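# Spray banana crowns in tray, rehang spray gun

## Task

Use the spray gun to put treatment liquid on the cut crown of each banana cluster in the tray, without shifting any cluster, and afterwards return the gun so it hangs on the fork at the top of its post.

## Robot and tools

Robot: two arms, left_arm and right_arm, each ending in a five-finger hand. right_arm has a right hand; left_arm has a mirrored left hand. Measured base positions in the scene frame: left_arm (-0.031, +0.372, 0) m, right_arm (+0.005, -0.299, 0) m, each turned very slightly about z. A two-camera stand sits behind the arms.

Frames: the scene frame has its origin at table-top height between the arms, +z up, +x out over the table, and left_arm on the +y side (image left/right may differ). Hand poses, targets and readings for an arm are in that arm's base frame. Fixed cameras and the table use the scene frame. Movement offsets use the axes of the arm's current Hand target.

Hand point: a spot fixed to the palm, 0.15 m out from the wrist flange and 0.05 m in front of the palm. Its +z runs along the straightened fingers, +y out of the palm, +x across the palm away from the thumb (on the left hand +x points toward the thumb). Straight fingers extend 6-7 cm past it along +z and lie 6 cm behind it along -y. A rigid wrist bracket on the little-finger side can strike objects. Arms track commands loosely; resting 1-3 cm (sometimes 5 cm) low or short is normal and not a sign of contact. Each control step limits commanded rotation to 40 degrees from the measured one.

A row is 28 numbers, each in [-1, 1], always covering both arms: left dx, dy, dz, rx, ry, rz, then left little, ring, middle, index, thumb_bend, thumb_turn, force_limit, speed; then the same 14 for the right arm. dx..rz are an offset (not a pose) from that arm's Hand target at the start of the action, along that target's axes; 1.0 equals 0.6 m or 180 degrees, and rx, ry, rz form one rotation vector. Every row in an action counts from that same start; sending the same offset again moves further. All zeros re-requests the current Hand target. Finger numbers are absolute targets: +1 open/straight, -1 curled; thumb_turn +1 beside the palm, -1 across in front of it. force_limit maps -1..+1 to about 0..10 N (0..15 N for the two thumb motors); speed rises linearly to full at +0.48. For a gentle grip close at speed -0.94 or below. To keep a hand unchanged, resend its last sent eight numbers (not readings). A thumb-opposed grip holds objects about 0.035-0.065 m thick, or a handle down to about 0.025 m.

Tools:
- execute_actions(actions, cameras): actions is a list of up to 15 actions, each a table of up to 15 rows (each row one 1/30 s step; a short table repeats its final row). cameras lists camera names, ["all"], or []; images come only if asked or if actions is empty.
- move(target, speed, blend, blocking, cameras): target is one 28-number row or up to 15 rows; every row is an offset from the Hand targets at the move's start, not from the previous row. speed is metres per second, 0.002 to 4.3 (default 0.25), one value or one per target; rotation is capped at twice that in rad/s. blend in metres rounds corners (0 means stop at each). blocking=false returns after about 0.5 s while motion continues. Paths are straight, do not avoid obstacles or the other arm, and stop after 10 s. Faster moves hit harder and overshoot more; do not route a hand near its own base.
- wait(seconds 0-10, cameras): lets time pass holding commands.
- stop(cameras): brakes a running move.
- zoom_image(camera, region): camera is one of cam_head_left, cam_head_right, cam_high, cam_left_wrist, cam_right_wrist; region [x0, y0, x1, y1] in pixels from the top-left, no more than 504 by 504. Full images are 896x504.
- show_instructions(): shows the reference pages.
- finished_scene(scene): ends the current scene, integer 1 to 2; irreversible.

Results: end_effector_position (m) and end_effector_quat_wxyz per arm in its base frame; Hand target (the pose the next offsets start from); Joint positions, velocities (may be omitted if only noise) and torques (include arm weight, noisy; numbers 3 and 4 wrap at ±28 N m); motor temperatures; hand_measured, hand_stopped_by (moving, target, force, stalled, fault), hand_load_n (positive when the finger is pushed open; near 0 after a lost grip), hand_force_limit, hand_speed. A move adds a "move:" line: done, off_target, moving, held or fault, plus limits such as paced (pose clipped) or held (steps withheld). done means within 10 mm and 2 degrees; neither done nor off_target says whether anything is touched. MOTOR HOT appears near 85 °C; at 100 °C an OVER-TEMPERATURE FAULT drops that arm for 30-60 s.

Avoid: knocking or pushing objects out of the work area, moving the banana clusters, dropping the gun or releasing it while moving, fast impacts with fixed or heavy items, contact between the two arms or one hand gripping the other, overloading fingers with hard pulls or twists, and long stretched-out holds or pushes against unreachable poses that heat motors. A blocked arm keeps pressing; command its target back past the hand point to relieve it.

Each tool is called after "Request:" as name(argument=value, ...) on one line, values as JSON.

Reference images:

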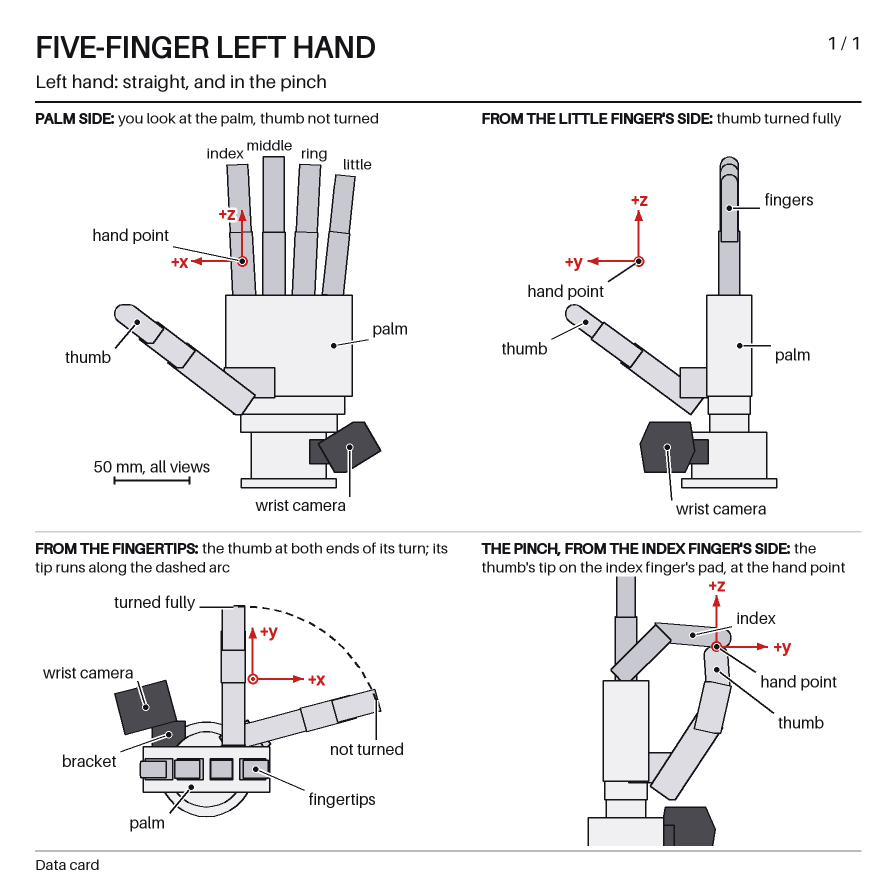

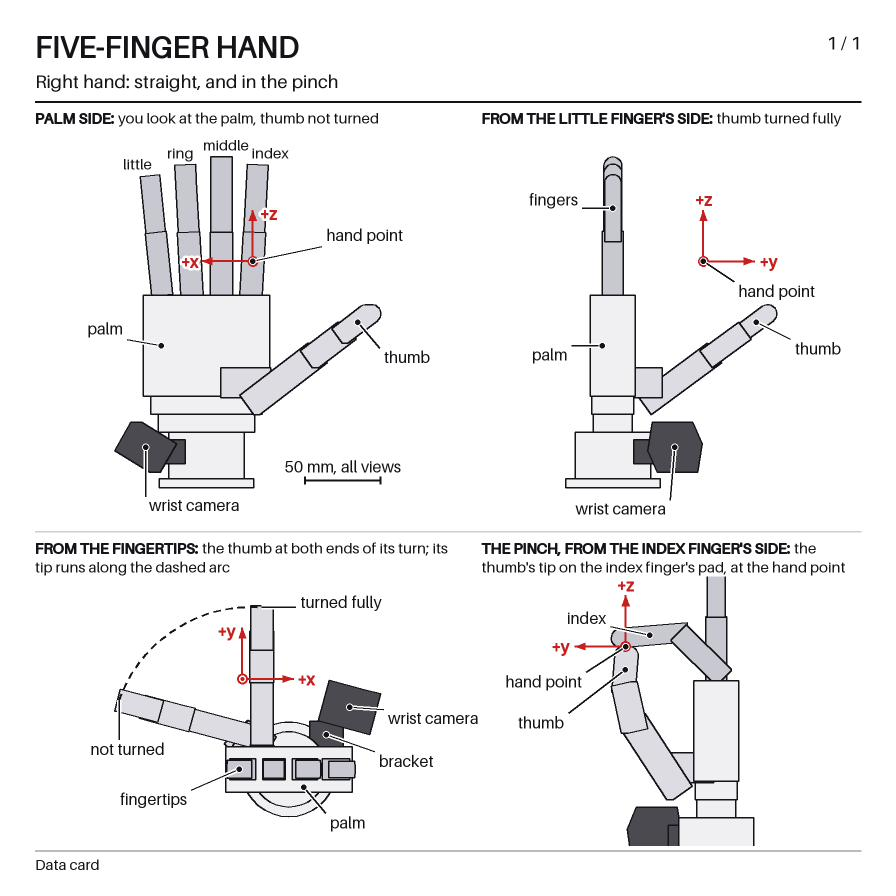

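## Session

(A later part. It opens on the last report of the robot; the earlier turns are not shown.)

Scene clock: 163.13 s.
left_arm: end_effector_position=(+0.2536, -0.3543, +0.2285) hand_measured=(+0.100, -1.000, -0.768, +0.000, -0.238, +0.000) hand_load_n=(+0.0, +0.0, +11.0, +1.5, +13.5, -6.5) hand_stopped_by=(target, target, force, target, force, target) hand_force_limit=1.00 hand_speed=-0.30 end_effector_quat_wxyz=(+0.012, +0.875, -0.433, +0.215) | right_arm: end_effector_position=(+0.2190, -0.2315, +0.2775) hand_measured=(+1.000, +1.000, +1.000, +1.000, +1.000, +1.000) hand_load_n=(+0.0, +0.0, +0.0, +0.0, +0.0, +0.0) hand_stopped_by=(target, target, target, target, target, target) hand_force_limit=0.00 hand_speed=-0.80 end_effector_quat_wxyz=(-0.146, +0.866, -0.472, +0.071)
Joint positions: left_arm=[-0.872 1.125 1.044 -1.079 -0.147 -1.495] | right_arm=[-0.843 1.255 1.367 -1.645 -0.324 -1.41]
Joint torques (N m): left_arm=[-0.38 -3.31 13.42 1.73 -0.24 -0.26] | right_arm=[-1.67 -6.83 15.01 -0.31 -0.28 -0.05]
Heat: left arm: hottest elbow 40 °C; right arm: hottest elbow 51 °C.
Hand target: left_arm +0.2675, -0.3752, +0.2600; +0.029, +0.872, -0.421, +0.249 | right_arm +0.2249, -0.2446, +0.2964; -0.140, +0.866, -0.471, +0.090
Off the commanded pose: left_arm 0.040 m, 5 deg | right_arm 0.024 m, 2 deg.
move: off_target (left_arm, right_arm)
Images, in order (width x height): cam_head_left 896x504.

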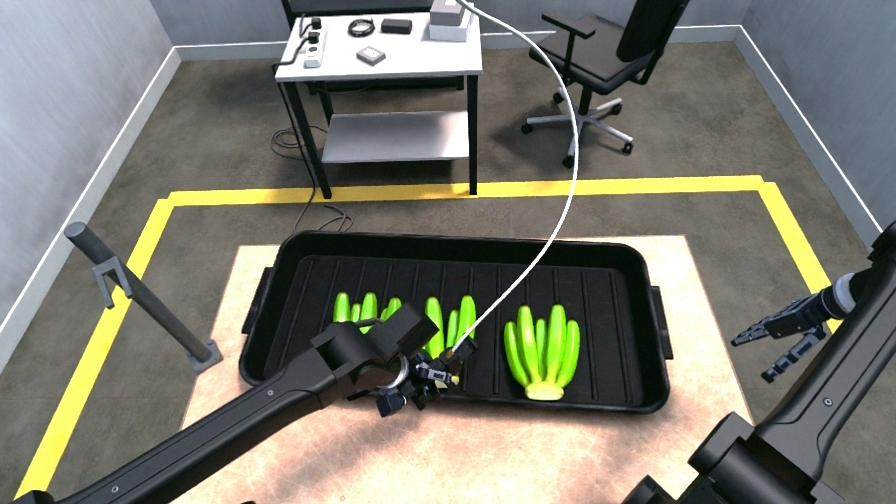

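Request:
wait(seconds=0.1, cameras=["cam_head_right","cam_high","cam_left_wrist"])

Request:
zoom_image(camera="cam_head_right", region=[380, 330, 480, 400])

Request:
zoom_image(camera="cam_high", region=[440, 120, 560, 230])

Request:
zoom_image(camera="cam_left_wrist", region=[380, 0, 580, 280])

Scene clock: 163.87 s.
left_arm: end_effector_position=(+0.2536, -0.3544, +0.2286) hand_measured=(+0.100, -1.000, -0.768, +0.000, -0.238, +0.000) hand_load_n=(+0.0, +0.0, +11.5, +1.5, +13.5, -6.5) hand_stopped_by=(target, target, force, target, force, target) hand_force_limit=1.00 hand_speed=-0.30 end_effector_quat_wxyz=(+0.012, +0.876, -0.432, +0.215) | right_arm: end_effector_position=(+0.2190, -0.2315, +0.2775) hand_measured=(+1.000, +1.000, +1.000, +1.000, +1.000, +1.000) hand_load_n=(+0.0, +0.0, +0.0, +0.0, +0.0, +0.0) hand_stopped_by=(target, target, target, target, target, target) hand_force_limit=0.00 hand_speed=-0.80 end_effector_quat_wxyz=(-0.146, +0.866, -0.472, +0.071)
Joint positions: left_arm=[-0.872 1.125 1.044 -1.079 -0.147 -1.495] | right_arm=[-0.843 1.255 1.367 -1.645 -0.324 -1.41]
Joint torques (N m): left_arm=[-0.32 -3.25 13.5 1.72 -0.25 -0.27] | right_arm=[-1.67 -6.83 15.01 -0.28 -0.29 -0.05]
Heat: left arm: hottest elbow 40 °C; right arm: hottest elbow 51 °C.
Hand target: left_arm +0.2675, -0.3752, +0.2600; +0.029, +0.872, -0.421, +0.249 | right_arm +0.2249, -0.2446, +0.2964; -0.140, +0.866, -0.471, +0.090
Off the commanded pose: left_arm 0.040 m, 4 deg | right_arm 0.024 m, 2 deg.
wait: 0.10 s; at rest from the start
Images, in order (width x height): cam_head_right 896x504, cam_high 896x504, cam_left_wrist 896x504.

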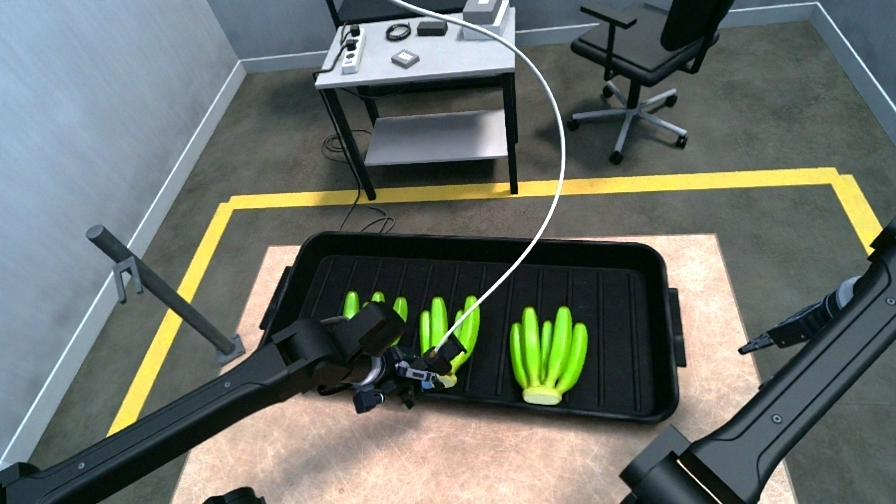

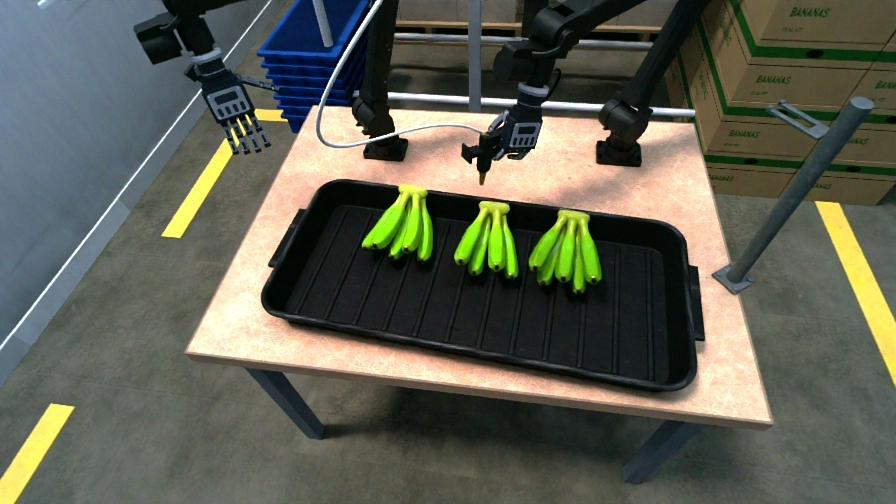

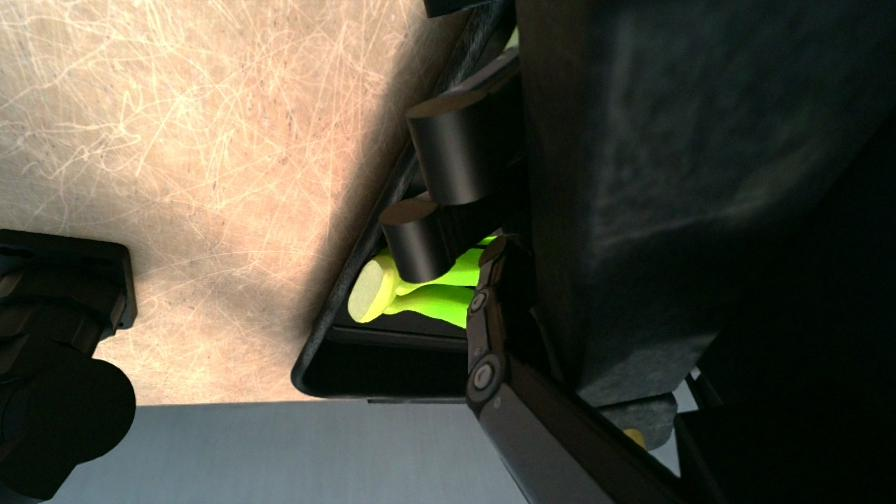

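Scaled by 5.040 from the camera's 896x504 image, which has a finer 1280x720 frame.

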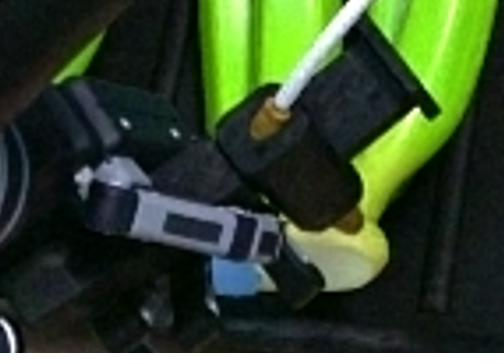

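Scaled by 4.200 from the camera's 896x504 image, which has a finer 1280x720 frame.

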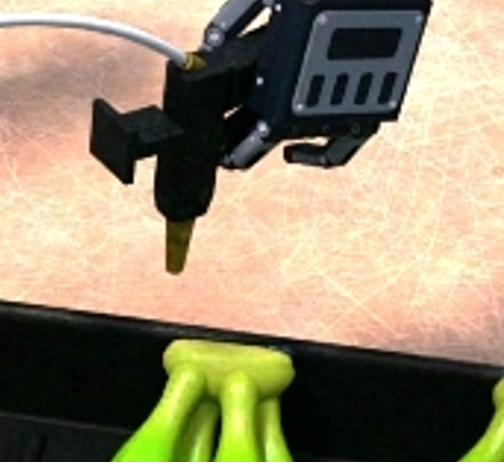

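Scaled by 1.800 from the camera's 896x504 image, which has a finer 1280x720 frame.

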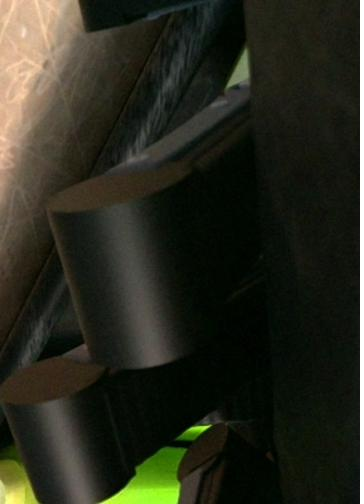

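Request:
move(target=[-0.03,-0.0323,-0.0169,0,0,0, 0.1,-1.0,-1.0,0.0,-0.92,0.0,1.0,-0.3, 0,0,0,0,0,0, 1,1,1,1,1,1,0,-0.8], speed=0.03, cameras=["cam_head_left", "cam_head_right"])

Request:
zoom_image(camera="cam_head_left", region=[380, 340, 480, 410])

Request:
zoom_image(camera="cam_head_right", region=[380, 330, 480, 400])

Scene clock: 165.67 s.
left_arm: end_effector_position=(+0.2611, -0.3444, +0.2383) hand_measured=(+0.100, -1.000, -0.768, +0.000, -0.238, +0.000) hand_load_n=(+0.0, +0.0, +11.0, +1.5, +13.5, -6.0) hand_stopped_by=(target, target, force, target, force, target) hand_force_limit=1.00 hand_speed=-0.30 end_effector_quat_wxyz=(+0.019, +0.877, -0.425, +0.223) | right_arm: end_effector_position=(+0.2190, -0.2315, +0.2775) hand_measured=(+1.000, +1.000, +1.000, +1.000, +1.000, +1.000) hand_load_n=(+0.0, +0.0, +0.5, +0.0, +0.0, +0.0) hand_stopped_by=(target, target, target, target, target, target) hand_force_limit=0.00 hand_speed=-0.80 end_effector_quat_wxyz=(-0.146, +0.866, -0.472, +0.071)
Joint positions: left_arm=[-0.833 1.102 1.044 -1.079 -0.127 -1.473] | right_arm=[-0.843 1.255 1.367 -1.645 -0.324 -1.41]
Joint torques (N m): left_arm=[1.03 -5.25 11.21 1.18 -0.07 0.02] | right_arm=[-1.67 -6.83 15.01 -0.31 -0.29 -0.06]
Heat: left arm: hottest elbow 40 °C; right arm: hottest elbow 51 °C.
Hand target: left_arm +0.2684, -0.3472, +0.2637; +0.029, +0.872, -0.421, +0.249 | right_arm +0.2249, -0.2446, +0.2964; -0.140, +0.866, -0.471, +0.090
Off the commanded pose: left_arm 0.027 m, 3 deg | right_arm 0.024 m, 2 deg.
move: off_target (left_arm, right_arm)
Images, in order (width x height): cam_head_left 896x504, cam_head_right 896x504.

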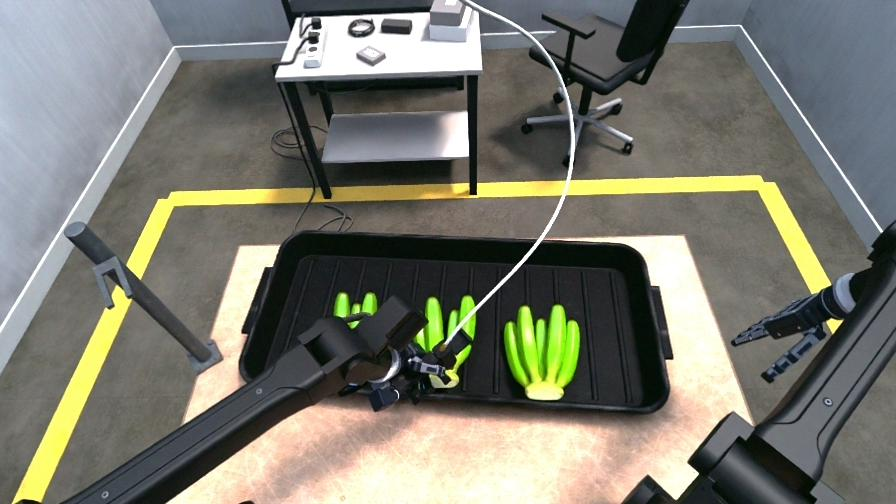

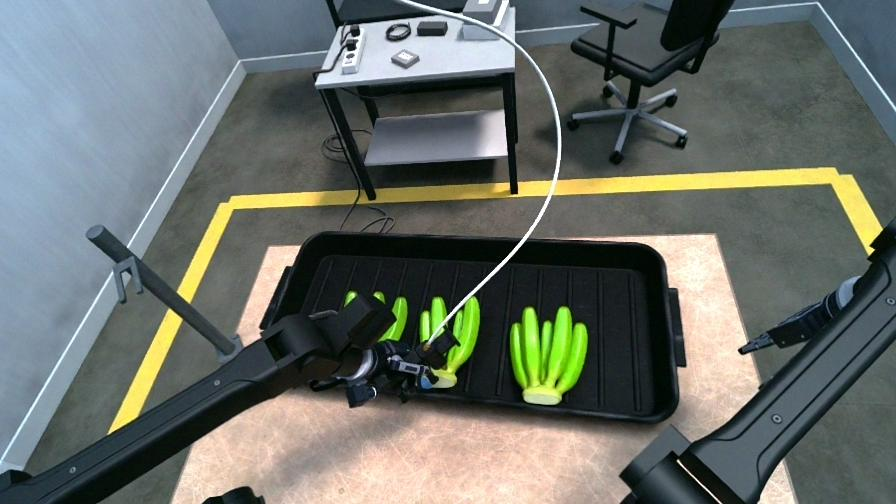

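Scaled by 5.040 from the camera's 896x504 image, which has a finer 1280x720 frame.

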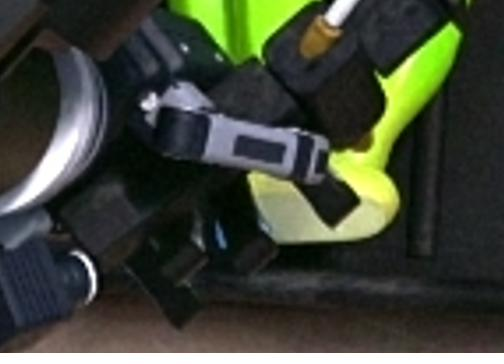

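Scaled by 5.040 from the camera's 896x504 image, which has a finer 1280x720 frame.

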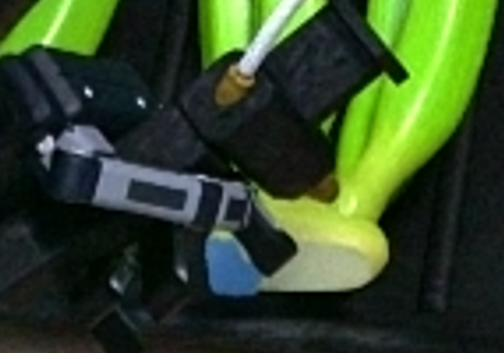

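Request:
execute_actions(actions=[[[0,0,0,0,0,0, 0.1,-0.2,-0.2,0.0,-0.92,0.0,0.6,0.0, 0,0,0,0,0,0, 1,1,1,1,1,1,0,-0.8]],[[0,0,0,0,0,0, 0.1,-0.9,-0.9,0.0,-0.92,0.0,0.8,-0.2, 0,0,0,0,0,0, 1,1,1,1,1,1,0,-0.8]],[[0,0,0,0,0,0, 0.1,-0.9,-0.9,0.0,-0.92,0.0,0.8,-0.2, 0,0,0,0,0,0, 1,1,1,1,1,1,0,-0.8]]], cameras=["cam_head_left", "cam_head_right"])

Request:
zoom_image(camera="cam_head_left", region=[380, 340, 480, 410])

Request:
zoom_image(camera="cam_head_right", region=[380, 330, 480, 400])

Scene clock: 167.70 s.
left_arm: end_effector_position=(+0.2609, -0.3445, +0.2383) hand_measured=(+0.100, -0.852, -0.482, +0.000, -0.238, +0.000) hand_load_n=(+0.5, +8.5, +3.0, +1.5, +12.5, -11.5) hand_stopped_by=(target, force, force, target, force, target) hand_force_limit=0.80 hand_speed=-0.20 end_effector_quat_wxyz=(+0.020, +0.877, -0.426, +0.223) | right_arm: end_effector_position=(+0.2190, -0.2315, +0.2775) hand_measured=(+1.000, +1.000, +1.000, +1.000, +1.000, +1.000) hand_load_n=(+0.0, +0.0, +0.0, +0.0, +0.0, -0.5) hand_stopped_by=(target, target, target, target, target, target) hand_force_limit=0.00 hand_speed=-0.80 end_effector_quat_wxyz=(-0.146, +0.866, -0.472, +0.071)
Joint positions: left_arm=[-0.833 1.102 1.044 -1.079 -0.126 -1.472] | right_arm=[-0.843 1.255 1.367 -1.645 -0.324 -1.41]
Joint torques (N m): left_arm=[1.03 -5.19 11.21 1.17 -0.09 0] | right_arm=[-1.67 -6.89 15.01 -0.29 -0.29 -0.06]
Heat: left arm: hottest elbow 41 °C; right arm: hottest elbow 51 °C.
Hand target: left_arm +0.2684, -0.3472, +0.2637; +0.029, +0.872, -0.421, +0.249 | right_arm +0.2249, -0.2446, +0.2964; -0.140, +0.866, -0.471, +0.090
Off the commanded pose: left_arm 0.027 m, 3 deg | right_arm 0.024 m, 2 deg.
Step readings (end_effector_position of left_arm | right_arm):
0: (+0.2611, -0.3444, +0.2383) | (+0.2190, -0.2315, +0.2775)
1: (+0.2610, -0.3444, +0.2383) | (+0.2190, -0.2315, +0.2775)
2: (+0.2610, -0.3444, +0.2383) | (+0.2190, -0.2315, +0.2775)
4: (+0.2610, -0.3444, +0.2383) | (+0.2190, -0.2315, +0.2775)
8: (+0.2609, -0.3445, +0.2383) | (+0.2190, -0.2315, +0.2775)
15: (+0.2609, -0.3445, +0.2383) | (+0.2190, -0.2315, +0.2775)
16: (+0.2609, -0.3445, +0.2383) | (+0.2190, -0.2315, +0.2775)
17: (+0.2609, -0.3445, +0.2383) | (+0.2190, -0.2315, +0.2775)
19: (+0.2609, -0.3445, +0.2383) | (+0.2190, -0.2315, +0.2775)
23: (+0.2609, -0.3445, +0.2383) | (+0.2190, -0.2315, +0.2775)
30: (+0.2609, -0.3445, +0.2383) | (+0.2190, -0.2315, +0.2775)
31: (+0.2609, -0.3445, +0.2383) | (+0.2190, -0.2315, +0.2775)
32: (+0.2609, -0.3445, +0.2383) | (+0.2190, -0.2315, +0.2775)
34: (+0.2609, -0.3445, +0.2383) | (+0.2190, -0.2315, +0.2775)
38: (+0.2609, -0.3445, +0.2383) | (+0.2190, -0.2315, +0.2775)
45: (+0.2609, -0.3445, +0.2383) | (+0.2190, -0.2315, +0.2775)
Images, in order (width x height): cam_head_left 896x504, cam_head_right 896x504.

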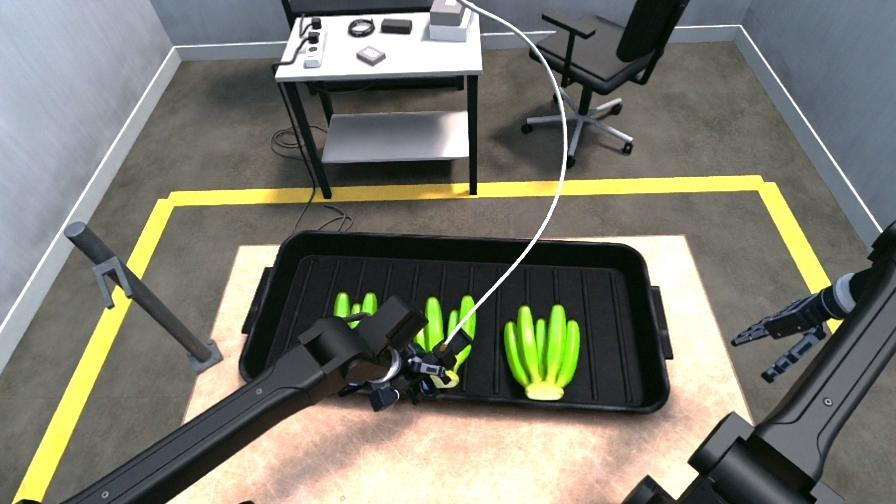

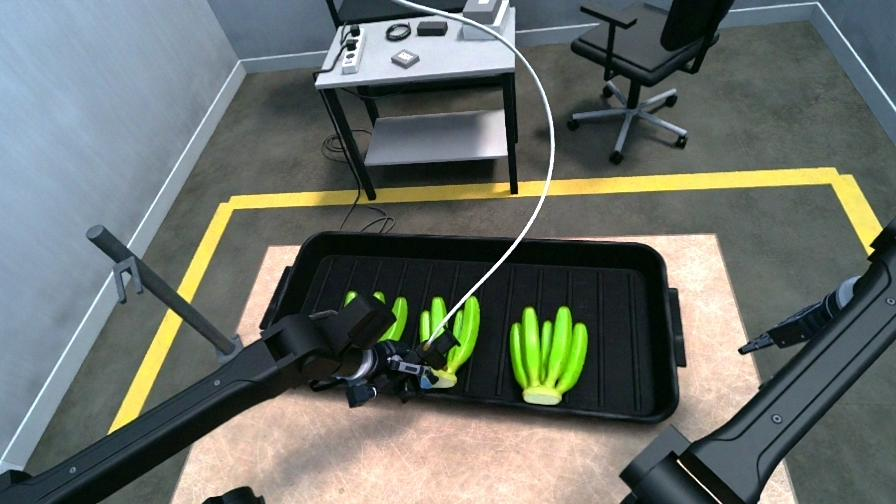

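Scaled by 5.040 from the camera's 896x504 image, which has a finer 1280x720 frame.

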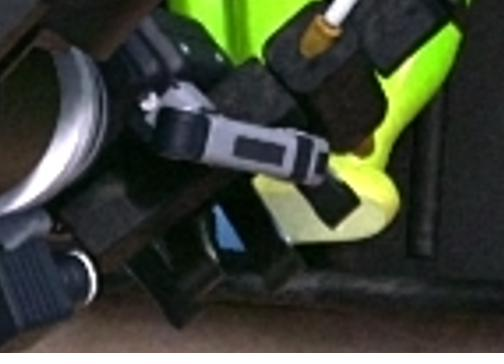

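Scaled by 5.040 from the camera's 896x504 image, which has a finer 1280x720 frame.

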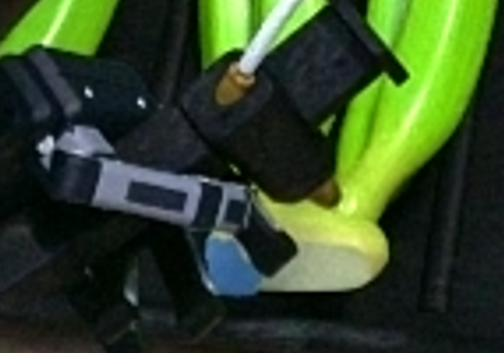

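Request:
execute_actions(actions=[[[0,0,0,0,0,0, 0.1,-1.0,-1.0,0.0,-0.92,0.0,1.0,-0.2, 0,0,0,0,0,0, 1,1,1,1,1,1,0,-0.8]],[[0,0,0,0,0,0, 0.1,-1.0,-1.0,0.0,-0.92,0.0,1.0,-0.2, 0,0,0,0,0,0, 1,1,1,1,1,1,0,-0.8]]], cameras=["cam_head_left", "cam_head_right"])

Request:
zoom_image(camera="cam_head_left", region=[380, 340, 480, 410])

Request:
zoom_image(camera="cam_head_right", region=[380, 330, 480, 400])

Scene clock: 169.13 s.
left_arm: end_effector_position=(+0.2608, -0.3445, +0.2383) hand_measured=(+0.100, -1.000, -0.764, +0.000, -0.238, +0.000) hand_load_n=(+0.0, +0.0, +11.5, +1.0, +13.0, -8.0) hand_stopped_by=(target, target, force, target, force, target) hand_force_limit=1.00 hand_speed=-0.20 end_effector_quat_wxyz=(+0.020, +0.876, -0.426, +0.223) | right_arm: end_effector_position=(+0.2190, -0.2315, +0.2775) hand_measured=(+1.000, +1.000, +1.000, +1.000, +1.000, +1.000) hand_load_n=(+0.0, +0.0, +0.0, +0.0, +0.0, +0.0) hand_stopped_by=(target, target, target, target, target, target) hand_force_limit=0.00 hand_speed=-0.80 end_effector_quat_wxyz=(-0.146, +0.866, -0.472, +0.071)
Joint positions: left_arm=[-0.833 1.102 1.044 -1.079 -0.125 -1.471] | right_arm=[-0.843 1.255 1.367 -1.645 -0.324 -1.41]
Joint torques (N m): left_arm=[0.97 -5.19 11.18 1.17 -0.11 -0.01] | right_arm=[-1.67 -6.83 15.01 -0.29 -0.29 -0.06]
Heat: left arm: hottest elbow 41 °C; right arm: hottest elbow 51 °C.
Hand target: left_arm +0.2683, -0.3472, +0.2637; +0.029, +0.872, -0.421, +0.248 | right_arm +0.2249, -0.2446, +0.2964; -0.140, +0.866, -0.471, +0.090
Off the commanded pose: left_arm 0.027 m, 3 deg | right_arm 0.024 m, 2 deg.
Step readings (end_effector_position of left_arm | right_arm):
0: (+0.2609, -0.3445, +0.2383) | (+0.2190, -0.2315, +0.2775)
1: (+0.2609, -0.3445, +0.2383) | (+0.2190, -0.2315, +0.2775)
2: (+0.2609, -0.3445, +0.2383) | (+0.2190, -0.2315, +0.2775)
4: (+0.2609, -0.3445, +0.2383) | (+0.2190, -0.2315, +0.2775)
8: (+0.2608, -0.3445, +0.2383) | (+0.2190, -0.2315, +0.2775)
15: (+0.2608, -0.3445, +0.2383) | (+0.2190, -0.2315, +0.2775)
16: (+0.2608, -0.3445, +0.2383) | (+0.2190, -0.2315, +0.2775)
17: (+0.2608, -0.3445, +0.2383) | (+0.2190, -0.2315, +0.2775)
19: (+0.2608, -0.3445, +0.2383) | (+0.2190, -0.2315, +0.2775)
23: (+0.2608, -0.3445, +0.2383) | (+0.2190, -0.2315, +0.2775)
30: (+0.2608, -0.3445, +0.2383) | (+0.2190, -0.2315, +0.2775)
Images, in order (width x height): cam_head_left 896x504, cam_head_right 896x504.

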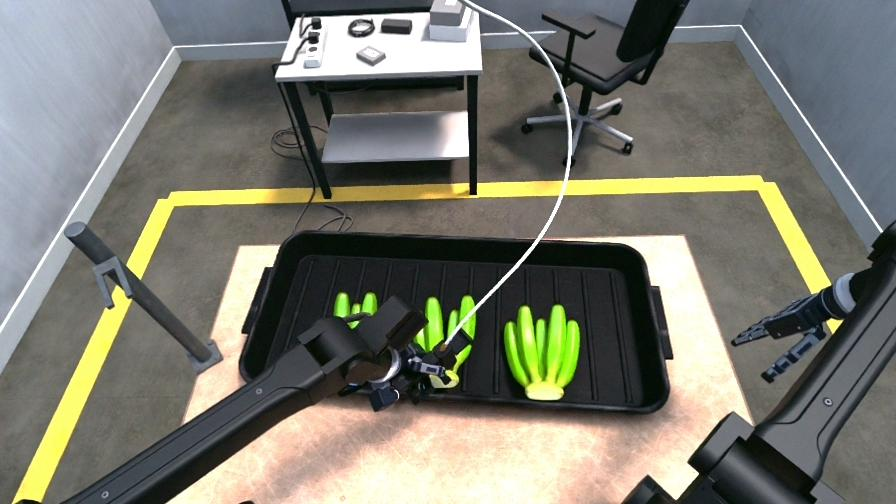

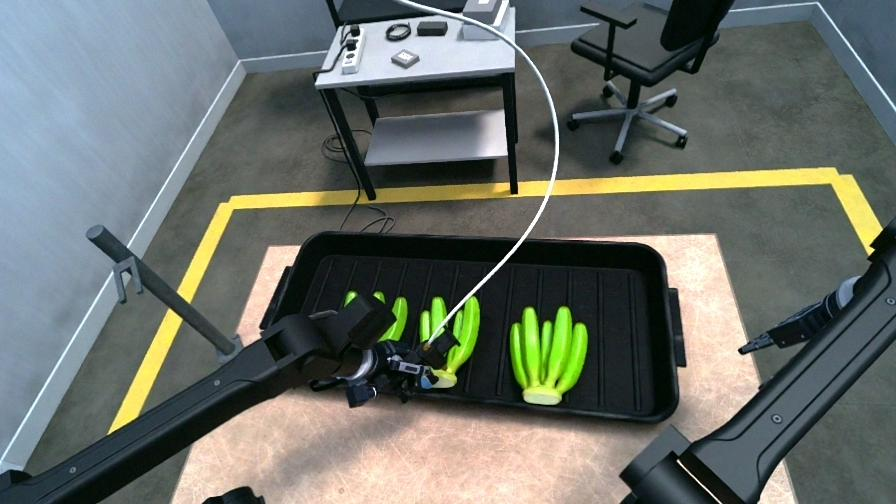

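Scaled by 5.040 from the camera's 896x504 image, which has a finer 1280x720 frame.

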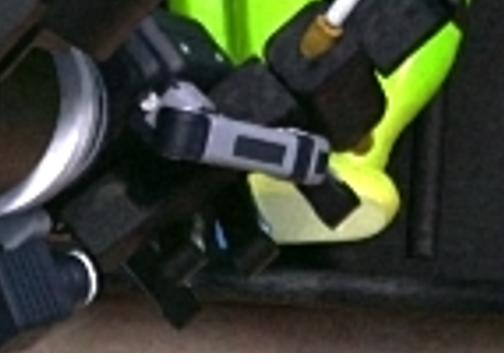

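Scaled by 5.040 from the camera's 896x504 image, which has a finer 1280x720 frame.

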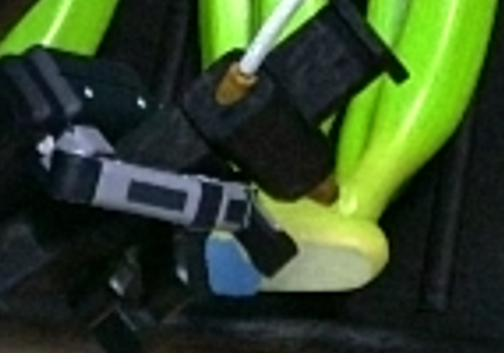

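Request:
execute_actions(actions=[[[0,0,0,0,0,0, 0.1,-0.2,-0.2,0.0,-0.92,0.0,0.6,0.0, 0,0,0,0,0,0, 1,1,1,1,1,1,0,-0.8]],[[0,0,0,0,0,0, 0.1,-0.8,-0.8,0.0,-0.92,0.0,0.7,-0.3, 0,0,0,0,0,0, 1,1,1,1,1,1,0,-0.8]],[[0,0,0,0,0,0, 0.1,-0.8,-0.8,0.0,-0.92,0.0,0.7,-0.3, 0,0,0,0,0,0, 1,1,1,1,1,1,0,-0.8]],[[0,0,0,0,0,0, 0.1,-0.8,-1.0,0.0,-0.92,0.0,1.0,-0.2, 0,0,0,0,0,0, 1,1,1,1,1,1,0,-0.8]],[[0,0,0,0,0,0, 0.1,-0.8,-1.0,0.0,-0.92,0.0,1.0,-0.2, 0,0,0,0,0,0, 1,1,1,1,1,1,0,-0.8]]], cameras=["cam_head_left", "cam_head_right", "cam_left_wrist"])

Request:
zoom_image(camera="cam_head_left", region=[380, 340, 480, 410])

Request:
zoom_image(camera="cam_head_right", region=[380, 330, 480, 400])

Scene clock: 172.77 s.
left_arm: end_effector_position=(+0.2609, -0.3444, +0.2383) hand_measured=(+0.100, -0.796, -0.580, +0.000, -0.238, +0.000) hand_load_n=(+0.0, +0.0, +11.5, +0.0, +15.5, -6.0) hand_stopped_by=(target, force, force, target, force, target) hand_force_limit=1.00 hand_speed=-0.20 end_effector_quat_wxyz=(+0.020, +0.877, -0.426, +0.223) | right_arm: end_effector_position=(+0.2190, -0.2315, +0.2775) hand_measured=(+1.000, +1.000, +1.000, +1.000, +1.000, +1.000) hand_load_n=(+0.0, +0.0, -0.5, +0.0, +0.0, +0.0) hand_stopped_by=(target, target, target, target, target, target) hand_force_limit=0.00 hand_speed=-0.80 end_effector_quat_wxyz=(-0.146, +0.866, -0.472, +0.071)
Joint positions: left_arm=[-0.833 1.102 1.044 -1.079 -0.125 -1.471] | right_arm=[-0.843 1.255 1.367 -1.645 -0.324 -1.41]
Joint torques (N m): left_arm=[0.91 -5.13 11.19 1.18 -0.11 0] | right_arm=[-1.67 -6.89 15.01 -0.29 -0.28 -0.06]
Heat: left arm: hottest elbow 41 °C; right arm: hottest elbow 51 °C.
Hand target: left_arm +0.2684, -0.3471, +0.2637; +0.029, +0.872, -0.421, +0.248 | right_arm +0.2249, -0.2446, +0.2964; -0.140, +0.866, -0.471, +0.090
Off the commanded pose: left_arm 0.027 m, 3 deg | right_arm 0.024 m, 2 deg.
Step readings (end_effector_position of left_arm | right_arm):
0: (+0.2608, -0.3445, +0.2383) | (+0.2190, -0.2315, +0.2775)
1: (+0.2608, -0.3445, +0.2383) | (+0.2190, -0.2315, +0.2775)
2: (+0.2608, -0.3445, +0.2383) | (+0.2190, -0.2315, +0.2775)
4: (+0.2608, -0.3445, +0.2383) | (+0.2190, -0.2315, +0.2775)
8: (+0.2609, -0.3444, +0.2383) | (+0.2190, -0.2315, +0.2775)
15: (+0.2609, -0.3444, +0.2383) | (+0.2190, -0.2315, +0.2775)
16: (+0.2609, -0.3444, +0.2383) | (+0.2190, -0.2315, +0.2775)
17: (+0.2609, -0.3444, +0.2383) | (+0.2190, -0.2315, +0.2775)
19: (+0.2609, -0.3444, +0.2383) | (+0.2190, -0.2315, +0.2775)
23: (+0.2609, -0.3444, +0.2383) | (+0.2190, -0.2315, +0.2775)
30: (+0.2609, -0.3444, +0.2383) | (+0.2190, -0.2315, +0.2775)
31: (+0.2609, -0.3444, +0.2383) | (+0.2190, -0.2315, +0.2775)
32: (+0.2609, -0.3444, +0.2383) | (+0.2190, -0.2315, +0.2775)
34: (+0.2609, -0.3444, +0.2383) | (+0.2190, -0.2315, +0.2775)
38: (+0.2609, -0.3444, +0.2383) | (+0.2190, -0.2315, +0.2775)
45: (+0.2609, -0.3444, +0.2383) | (+0.2190, -0.2315, +0.2775)
46: (+0.2609, -0.3444, +0.2383) | (+0.2190, -0.2315, +0.2775)
47: (+0.2609, -0.3444, +0.2383) | (+0.2190, -0.2315, +0.2775)
49: (+0.2609, -0.3444, +0.2383) | (+0.2190, -0.2315, +0.2775)
53: (+0.2609, -0.3444, +0.2383) | (+0.2190, -0.2315, +0.2775)
60: (+0.2609, -0.3444, +0.2383) | (+0.2190, -0.2315, +0.2775)
61: (+0.2609, -0.3444, +0.2383) | (+0.2190, -0.2315, +0.2775)
62: (+0.2609, -0.3444, +0.2383) | (+0.2190, -0.2315, +0.2775)
64: (+0.2609, -0.3444, +0.2383) | (+0.2190, -0.2315, +0.2775)
68: (+0.2609, -0.3444, +0.2383) | (+0.2190, -0.2315, +0.2775)
75: (+0.2609, -0.3444, +0.2383) | (+0.2190, -0.2315, +0.2775)
Images, in order (width x height): cam_head_left 896x504, cam_head_right 896x504, cam_left_wrist 896x504.

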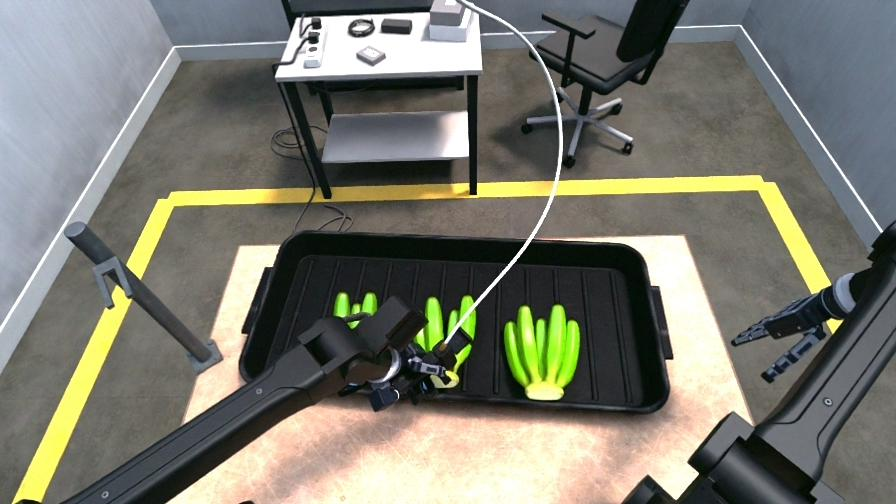

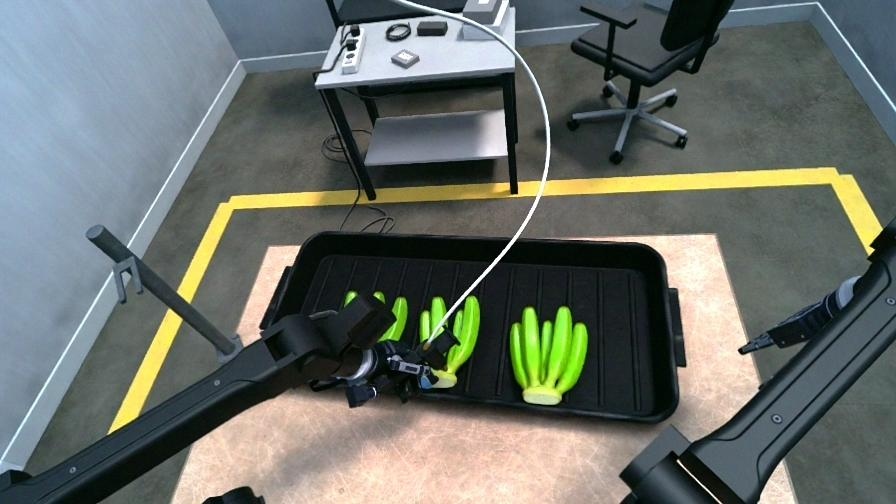

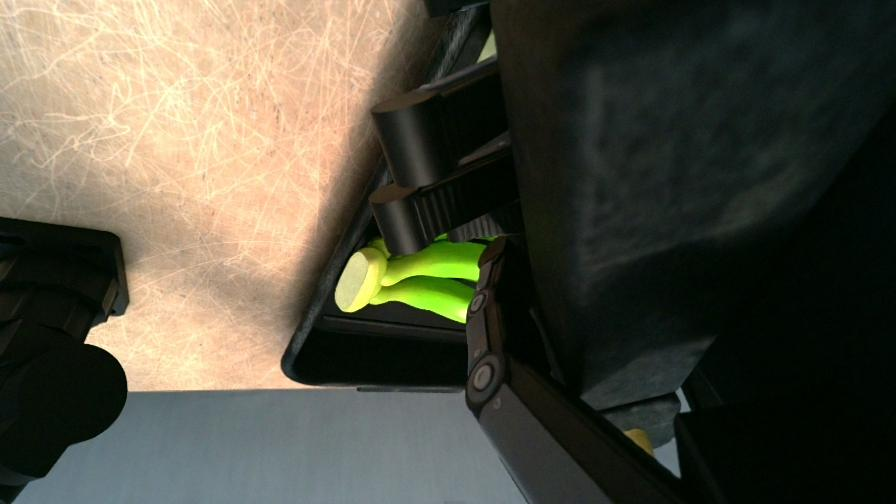

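Scaled by 5.040 from the camera's 896x504 image, which has a finer 1280x720 frame.

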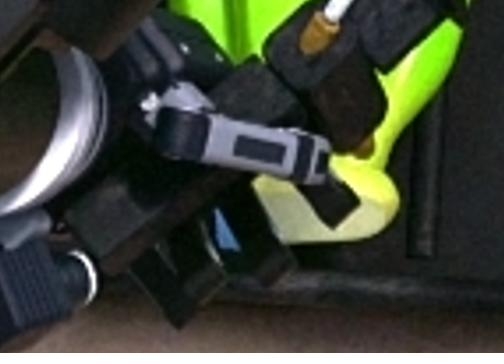

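Scaled by 5.040 from the camera's 896x504 image, which has a finer 1280x720 frame.

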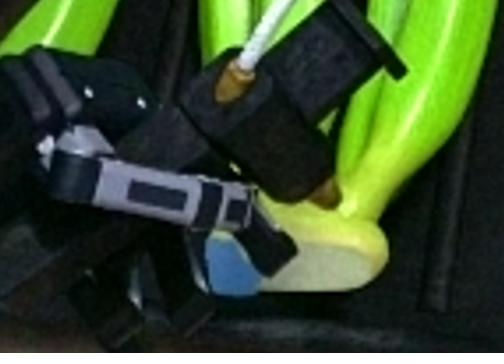

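Request:
execute_actions(actions=[[[0,0,0,0,0,0, 0.1,-0.8,-1.0,-0.6,-0.92,0.0,1.0,-0.2, 0,0,0,0,0,0, 1,1,1,1,1,1,0,-0.8]],[[0,0,0,0,0,0, 0.1,-0.8,-1.0,-0.6,-0.92,0.0,1.0,-0.2, 0,0,0,0,0,0, 1,1,1,1,1,1,0,-0.8]],[[0,0,0,0,0,0, 0.1,-0.88,-0.98,-0.6,-0.92,0.0,1.0,-0.2, 0,0,0,0,0,0, 1,1,1,1,1,1,0,-0.8]],[[0,0,0,0,0,0, 0.1,-0.88,-0.98,-0.6,-0.92,0.0,1.0,-0.2, 0,0,0,0,0,0, 1,1,1,1,1,1,0,-0.8]]], cameras=["cam_head_left", "cam_head_right", "cam_left_wrist"])

Request:
zoom_image(camera="cam_head_left", region=[380, 340, 480, 410])

Request:
zoom_image(camera="cam_head_right", region=[380, 330, 480, 400])

Scene clock: 175.50 s.
left_arm: end_effector_position=(+0.2608, -0.3445, +0.2383) hand_measured=(+0.100, -0.880, -0.640, -0.132, -0.238, +0.000) hand_load_n=(+0.0, +2.0, +10.5, +7.5, +18.0, -11.5) hand_stopped_by=(target, target, force, force, force, target) hand_force_limit=1.00 hand_speed=-0.20 end_effector_quat_wxyz=(+0.020, +0.876, -0.426, +0.223) | right_arm: end_effector_position=(+0.2190, -0.2315, +0.2775) hand_measured=(+1.000, +1.000, +1.000, +1.000, +1.000, +1.000) hand_load_n=(+0.0, +0.0, +0.0, +0.0, +0.0, +0.0) hand_stopped_by=(target, target, target, target, target, target) hand_force_limit=0.00 hand_speed=-0.80 end_effector_quat_wxyz=(-0.146, +0.866, -0.472, +0.071)
Joint positions: left_arm=[-0.833 1.102 1.044 -1.079 -0.125 -1.471] | right_arm=[-0.843 1.255 1.367 -1.645 -0.324 -1.41]
Joint torques (N m): left_arm=[1.03 -5.19 11.22 1.18 -0.11 -0.01] | right_arm=[-1.67 -6.83 15.01 -0.29 -0.29 -0.05]
Heat: left arm: hottest elbow 41 °C; right arm: hottest elbow 51 °C.
Hand target: left_arm +0.2684, -0.3472, +0.2637; +0.029, +0.872, -0.421, +0.249 | right_arm +0.2249, -0.2446, +0.2964; -0.140, +0.866, -0.471, +0.090
Off the commanded pose: left_arm 0.027 m, 3 deg | right_arm 0.024 m, 2 deg.
Step readings (end_effector_position of left_arm | right_arm):
0: (+0.2609, -0.3444, +0.2383) | (+0.2190, -0.2315, +0.2775)
1: (+0.2609, -0.3444, +0.2383) | (+0.2190, -0.2315, +0.2775)
2: (+0.2609, -0.3444, +0.2383) | (+0.2190, -0.2315, +0.2775)
4: (+0.2609, -0.3444, +0.2383) | (+0.2190, -0.2315, +0.2775)
8: (+0.2608, -0.3445, +0.2383) | (+0.2190, -0.2315, +0.2775)
15: (+0.2608, -0.3445, +0.2383) | (+0.2190, -0.2315, +0.2775)
16: (+0.2608, -0.3445, +0.2383) | (+0.2190, -0.2315, +0.2775)
17: (+0.2608, -0.3445, +0.2383) | (+0.2190, -0.2315, +0.2775)
19: (+0.2608, -0.3445, +0.2383) | (+0.2190, -0.2315, +0.2775)
23: (+0.2608, -0.3445, +0.2383) | (+0.2190, -0.2315, +0.2775)
30: (+0.2608, -0.3445, +0.2383) | (+0.2190, -0.2315, +0.2775)
31: (+0.2608, -0.3445, +0.2383) | (+0.2190, -0.2315, +0.2775)
32: (+0.2608, -0.3445, +0.2383) | (+0.2190, -0.2315, +0.2775)
34: (+0.2608, -0.3445, +0.2383) | (+0.2190, -0.2315, +0.2775)
38: (+0.2608, -0.3445, +0.2383) | (+0.2190, -0.2315, +0.2775)
45: (+0.2608, -0.3445, +0.2383) | (+0.2190, -0.2315, +0.2775)
46: (+0.2608, -0.3445, +0.2383) | (+0.2190, -0.2315, +0.2775)
47: (+0.2608, -0.3445, +0.2383) | (+0.2190, -0.2315, +0.2775)
49: (+0.2608, -0.3445, +0.2383) | (+0.2190, -0.2315, +0.2775)
53: (+0.2608, -0.3445, +0.2383) | (+0.2190, -0.2315, +0.2775)
60: (+0.2608, -0.3445, +0.2383) | (+0.2190, -0.2315, +0.2775)
Images, in order (width x height): cam_head_left 896x504, cam_head_right 896x504, cam_left_wrist 896x504.

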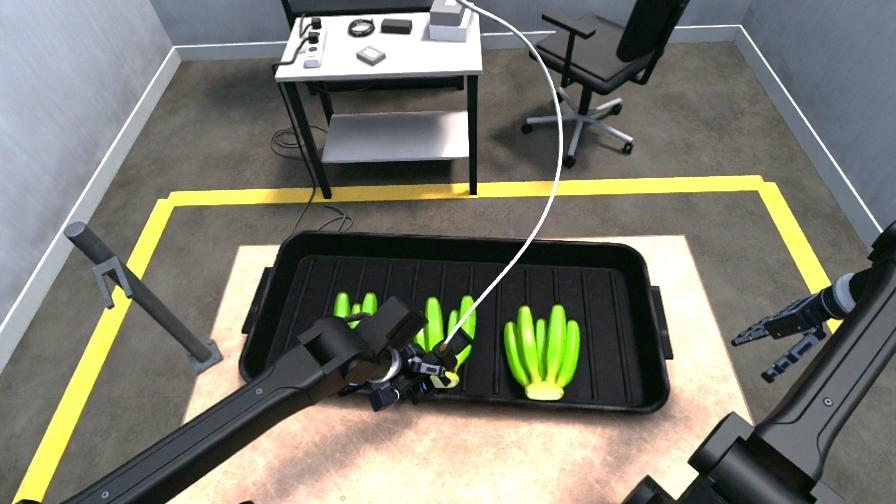

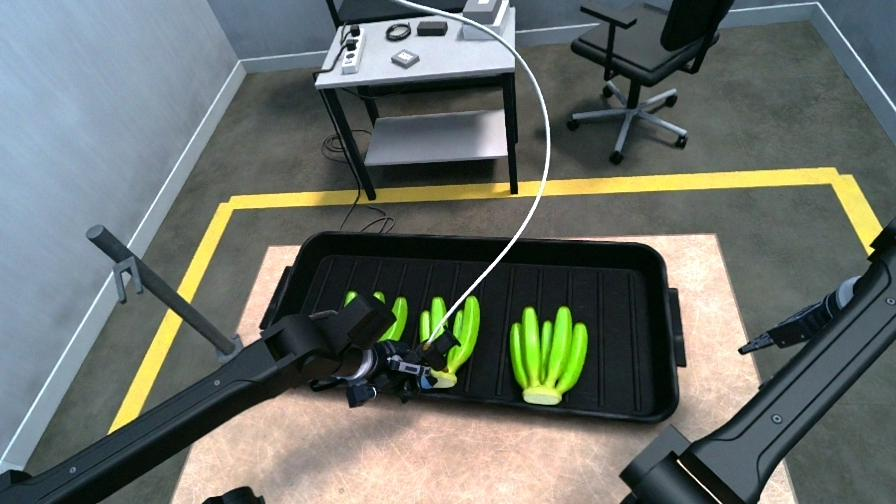

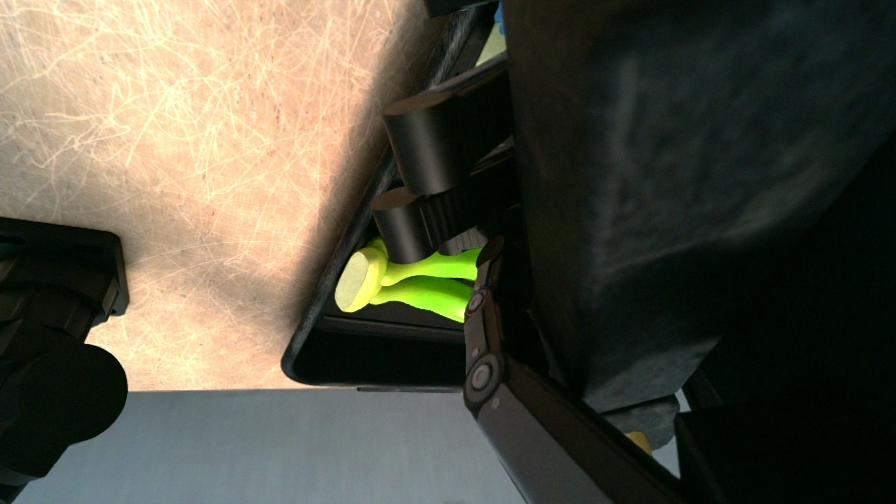

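Scaled by 5.040 from the camera's 896x504 image, which has a finer 1280x720 frame.

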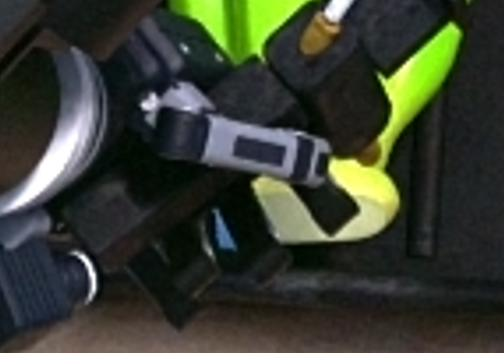

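Scaled by 5.040 from the camera's 896x504 image, which has a finer 1280x720 frame.

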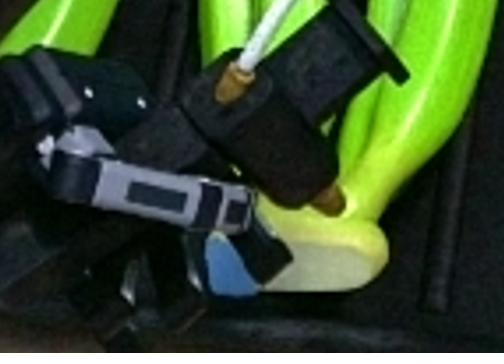

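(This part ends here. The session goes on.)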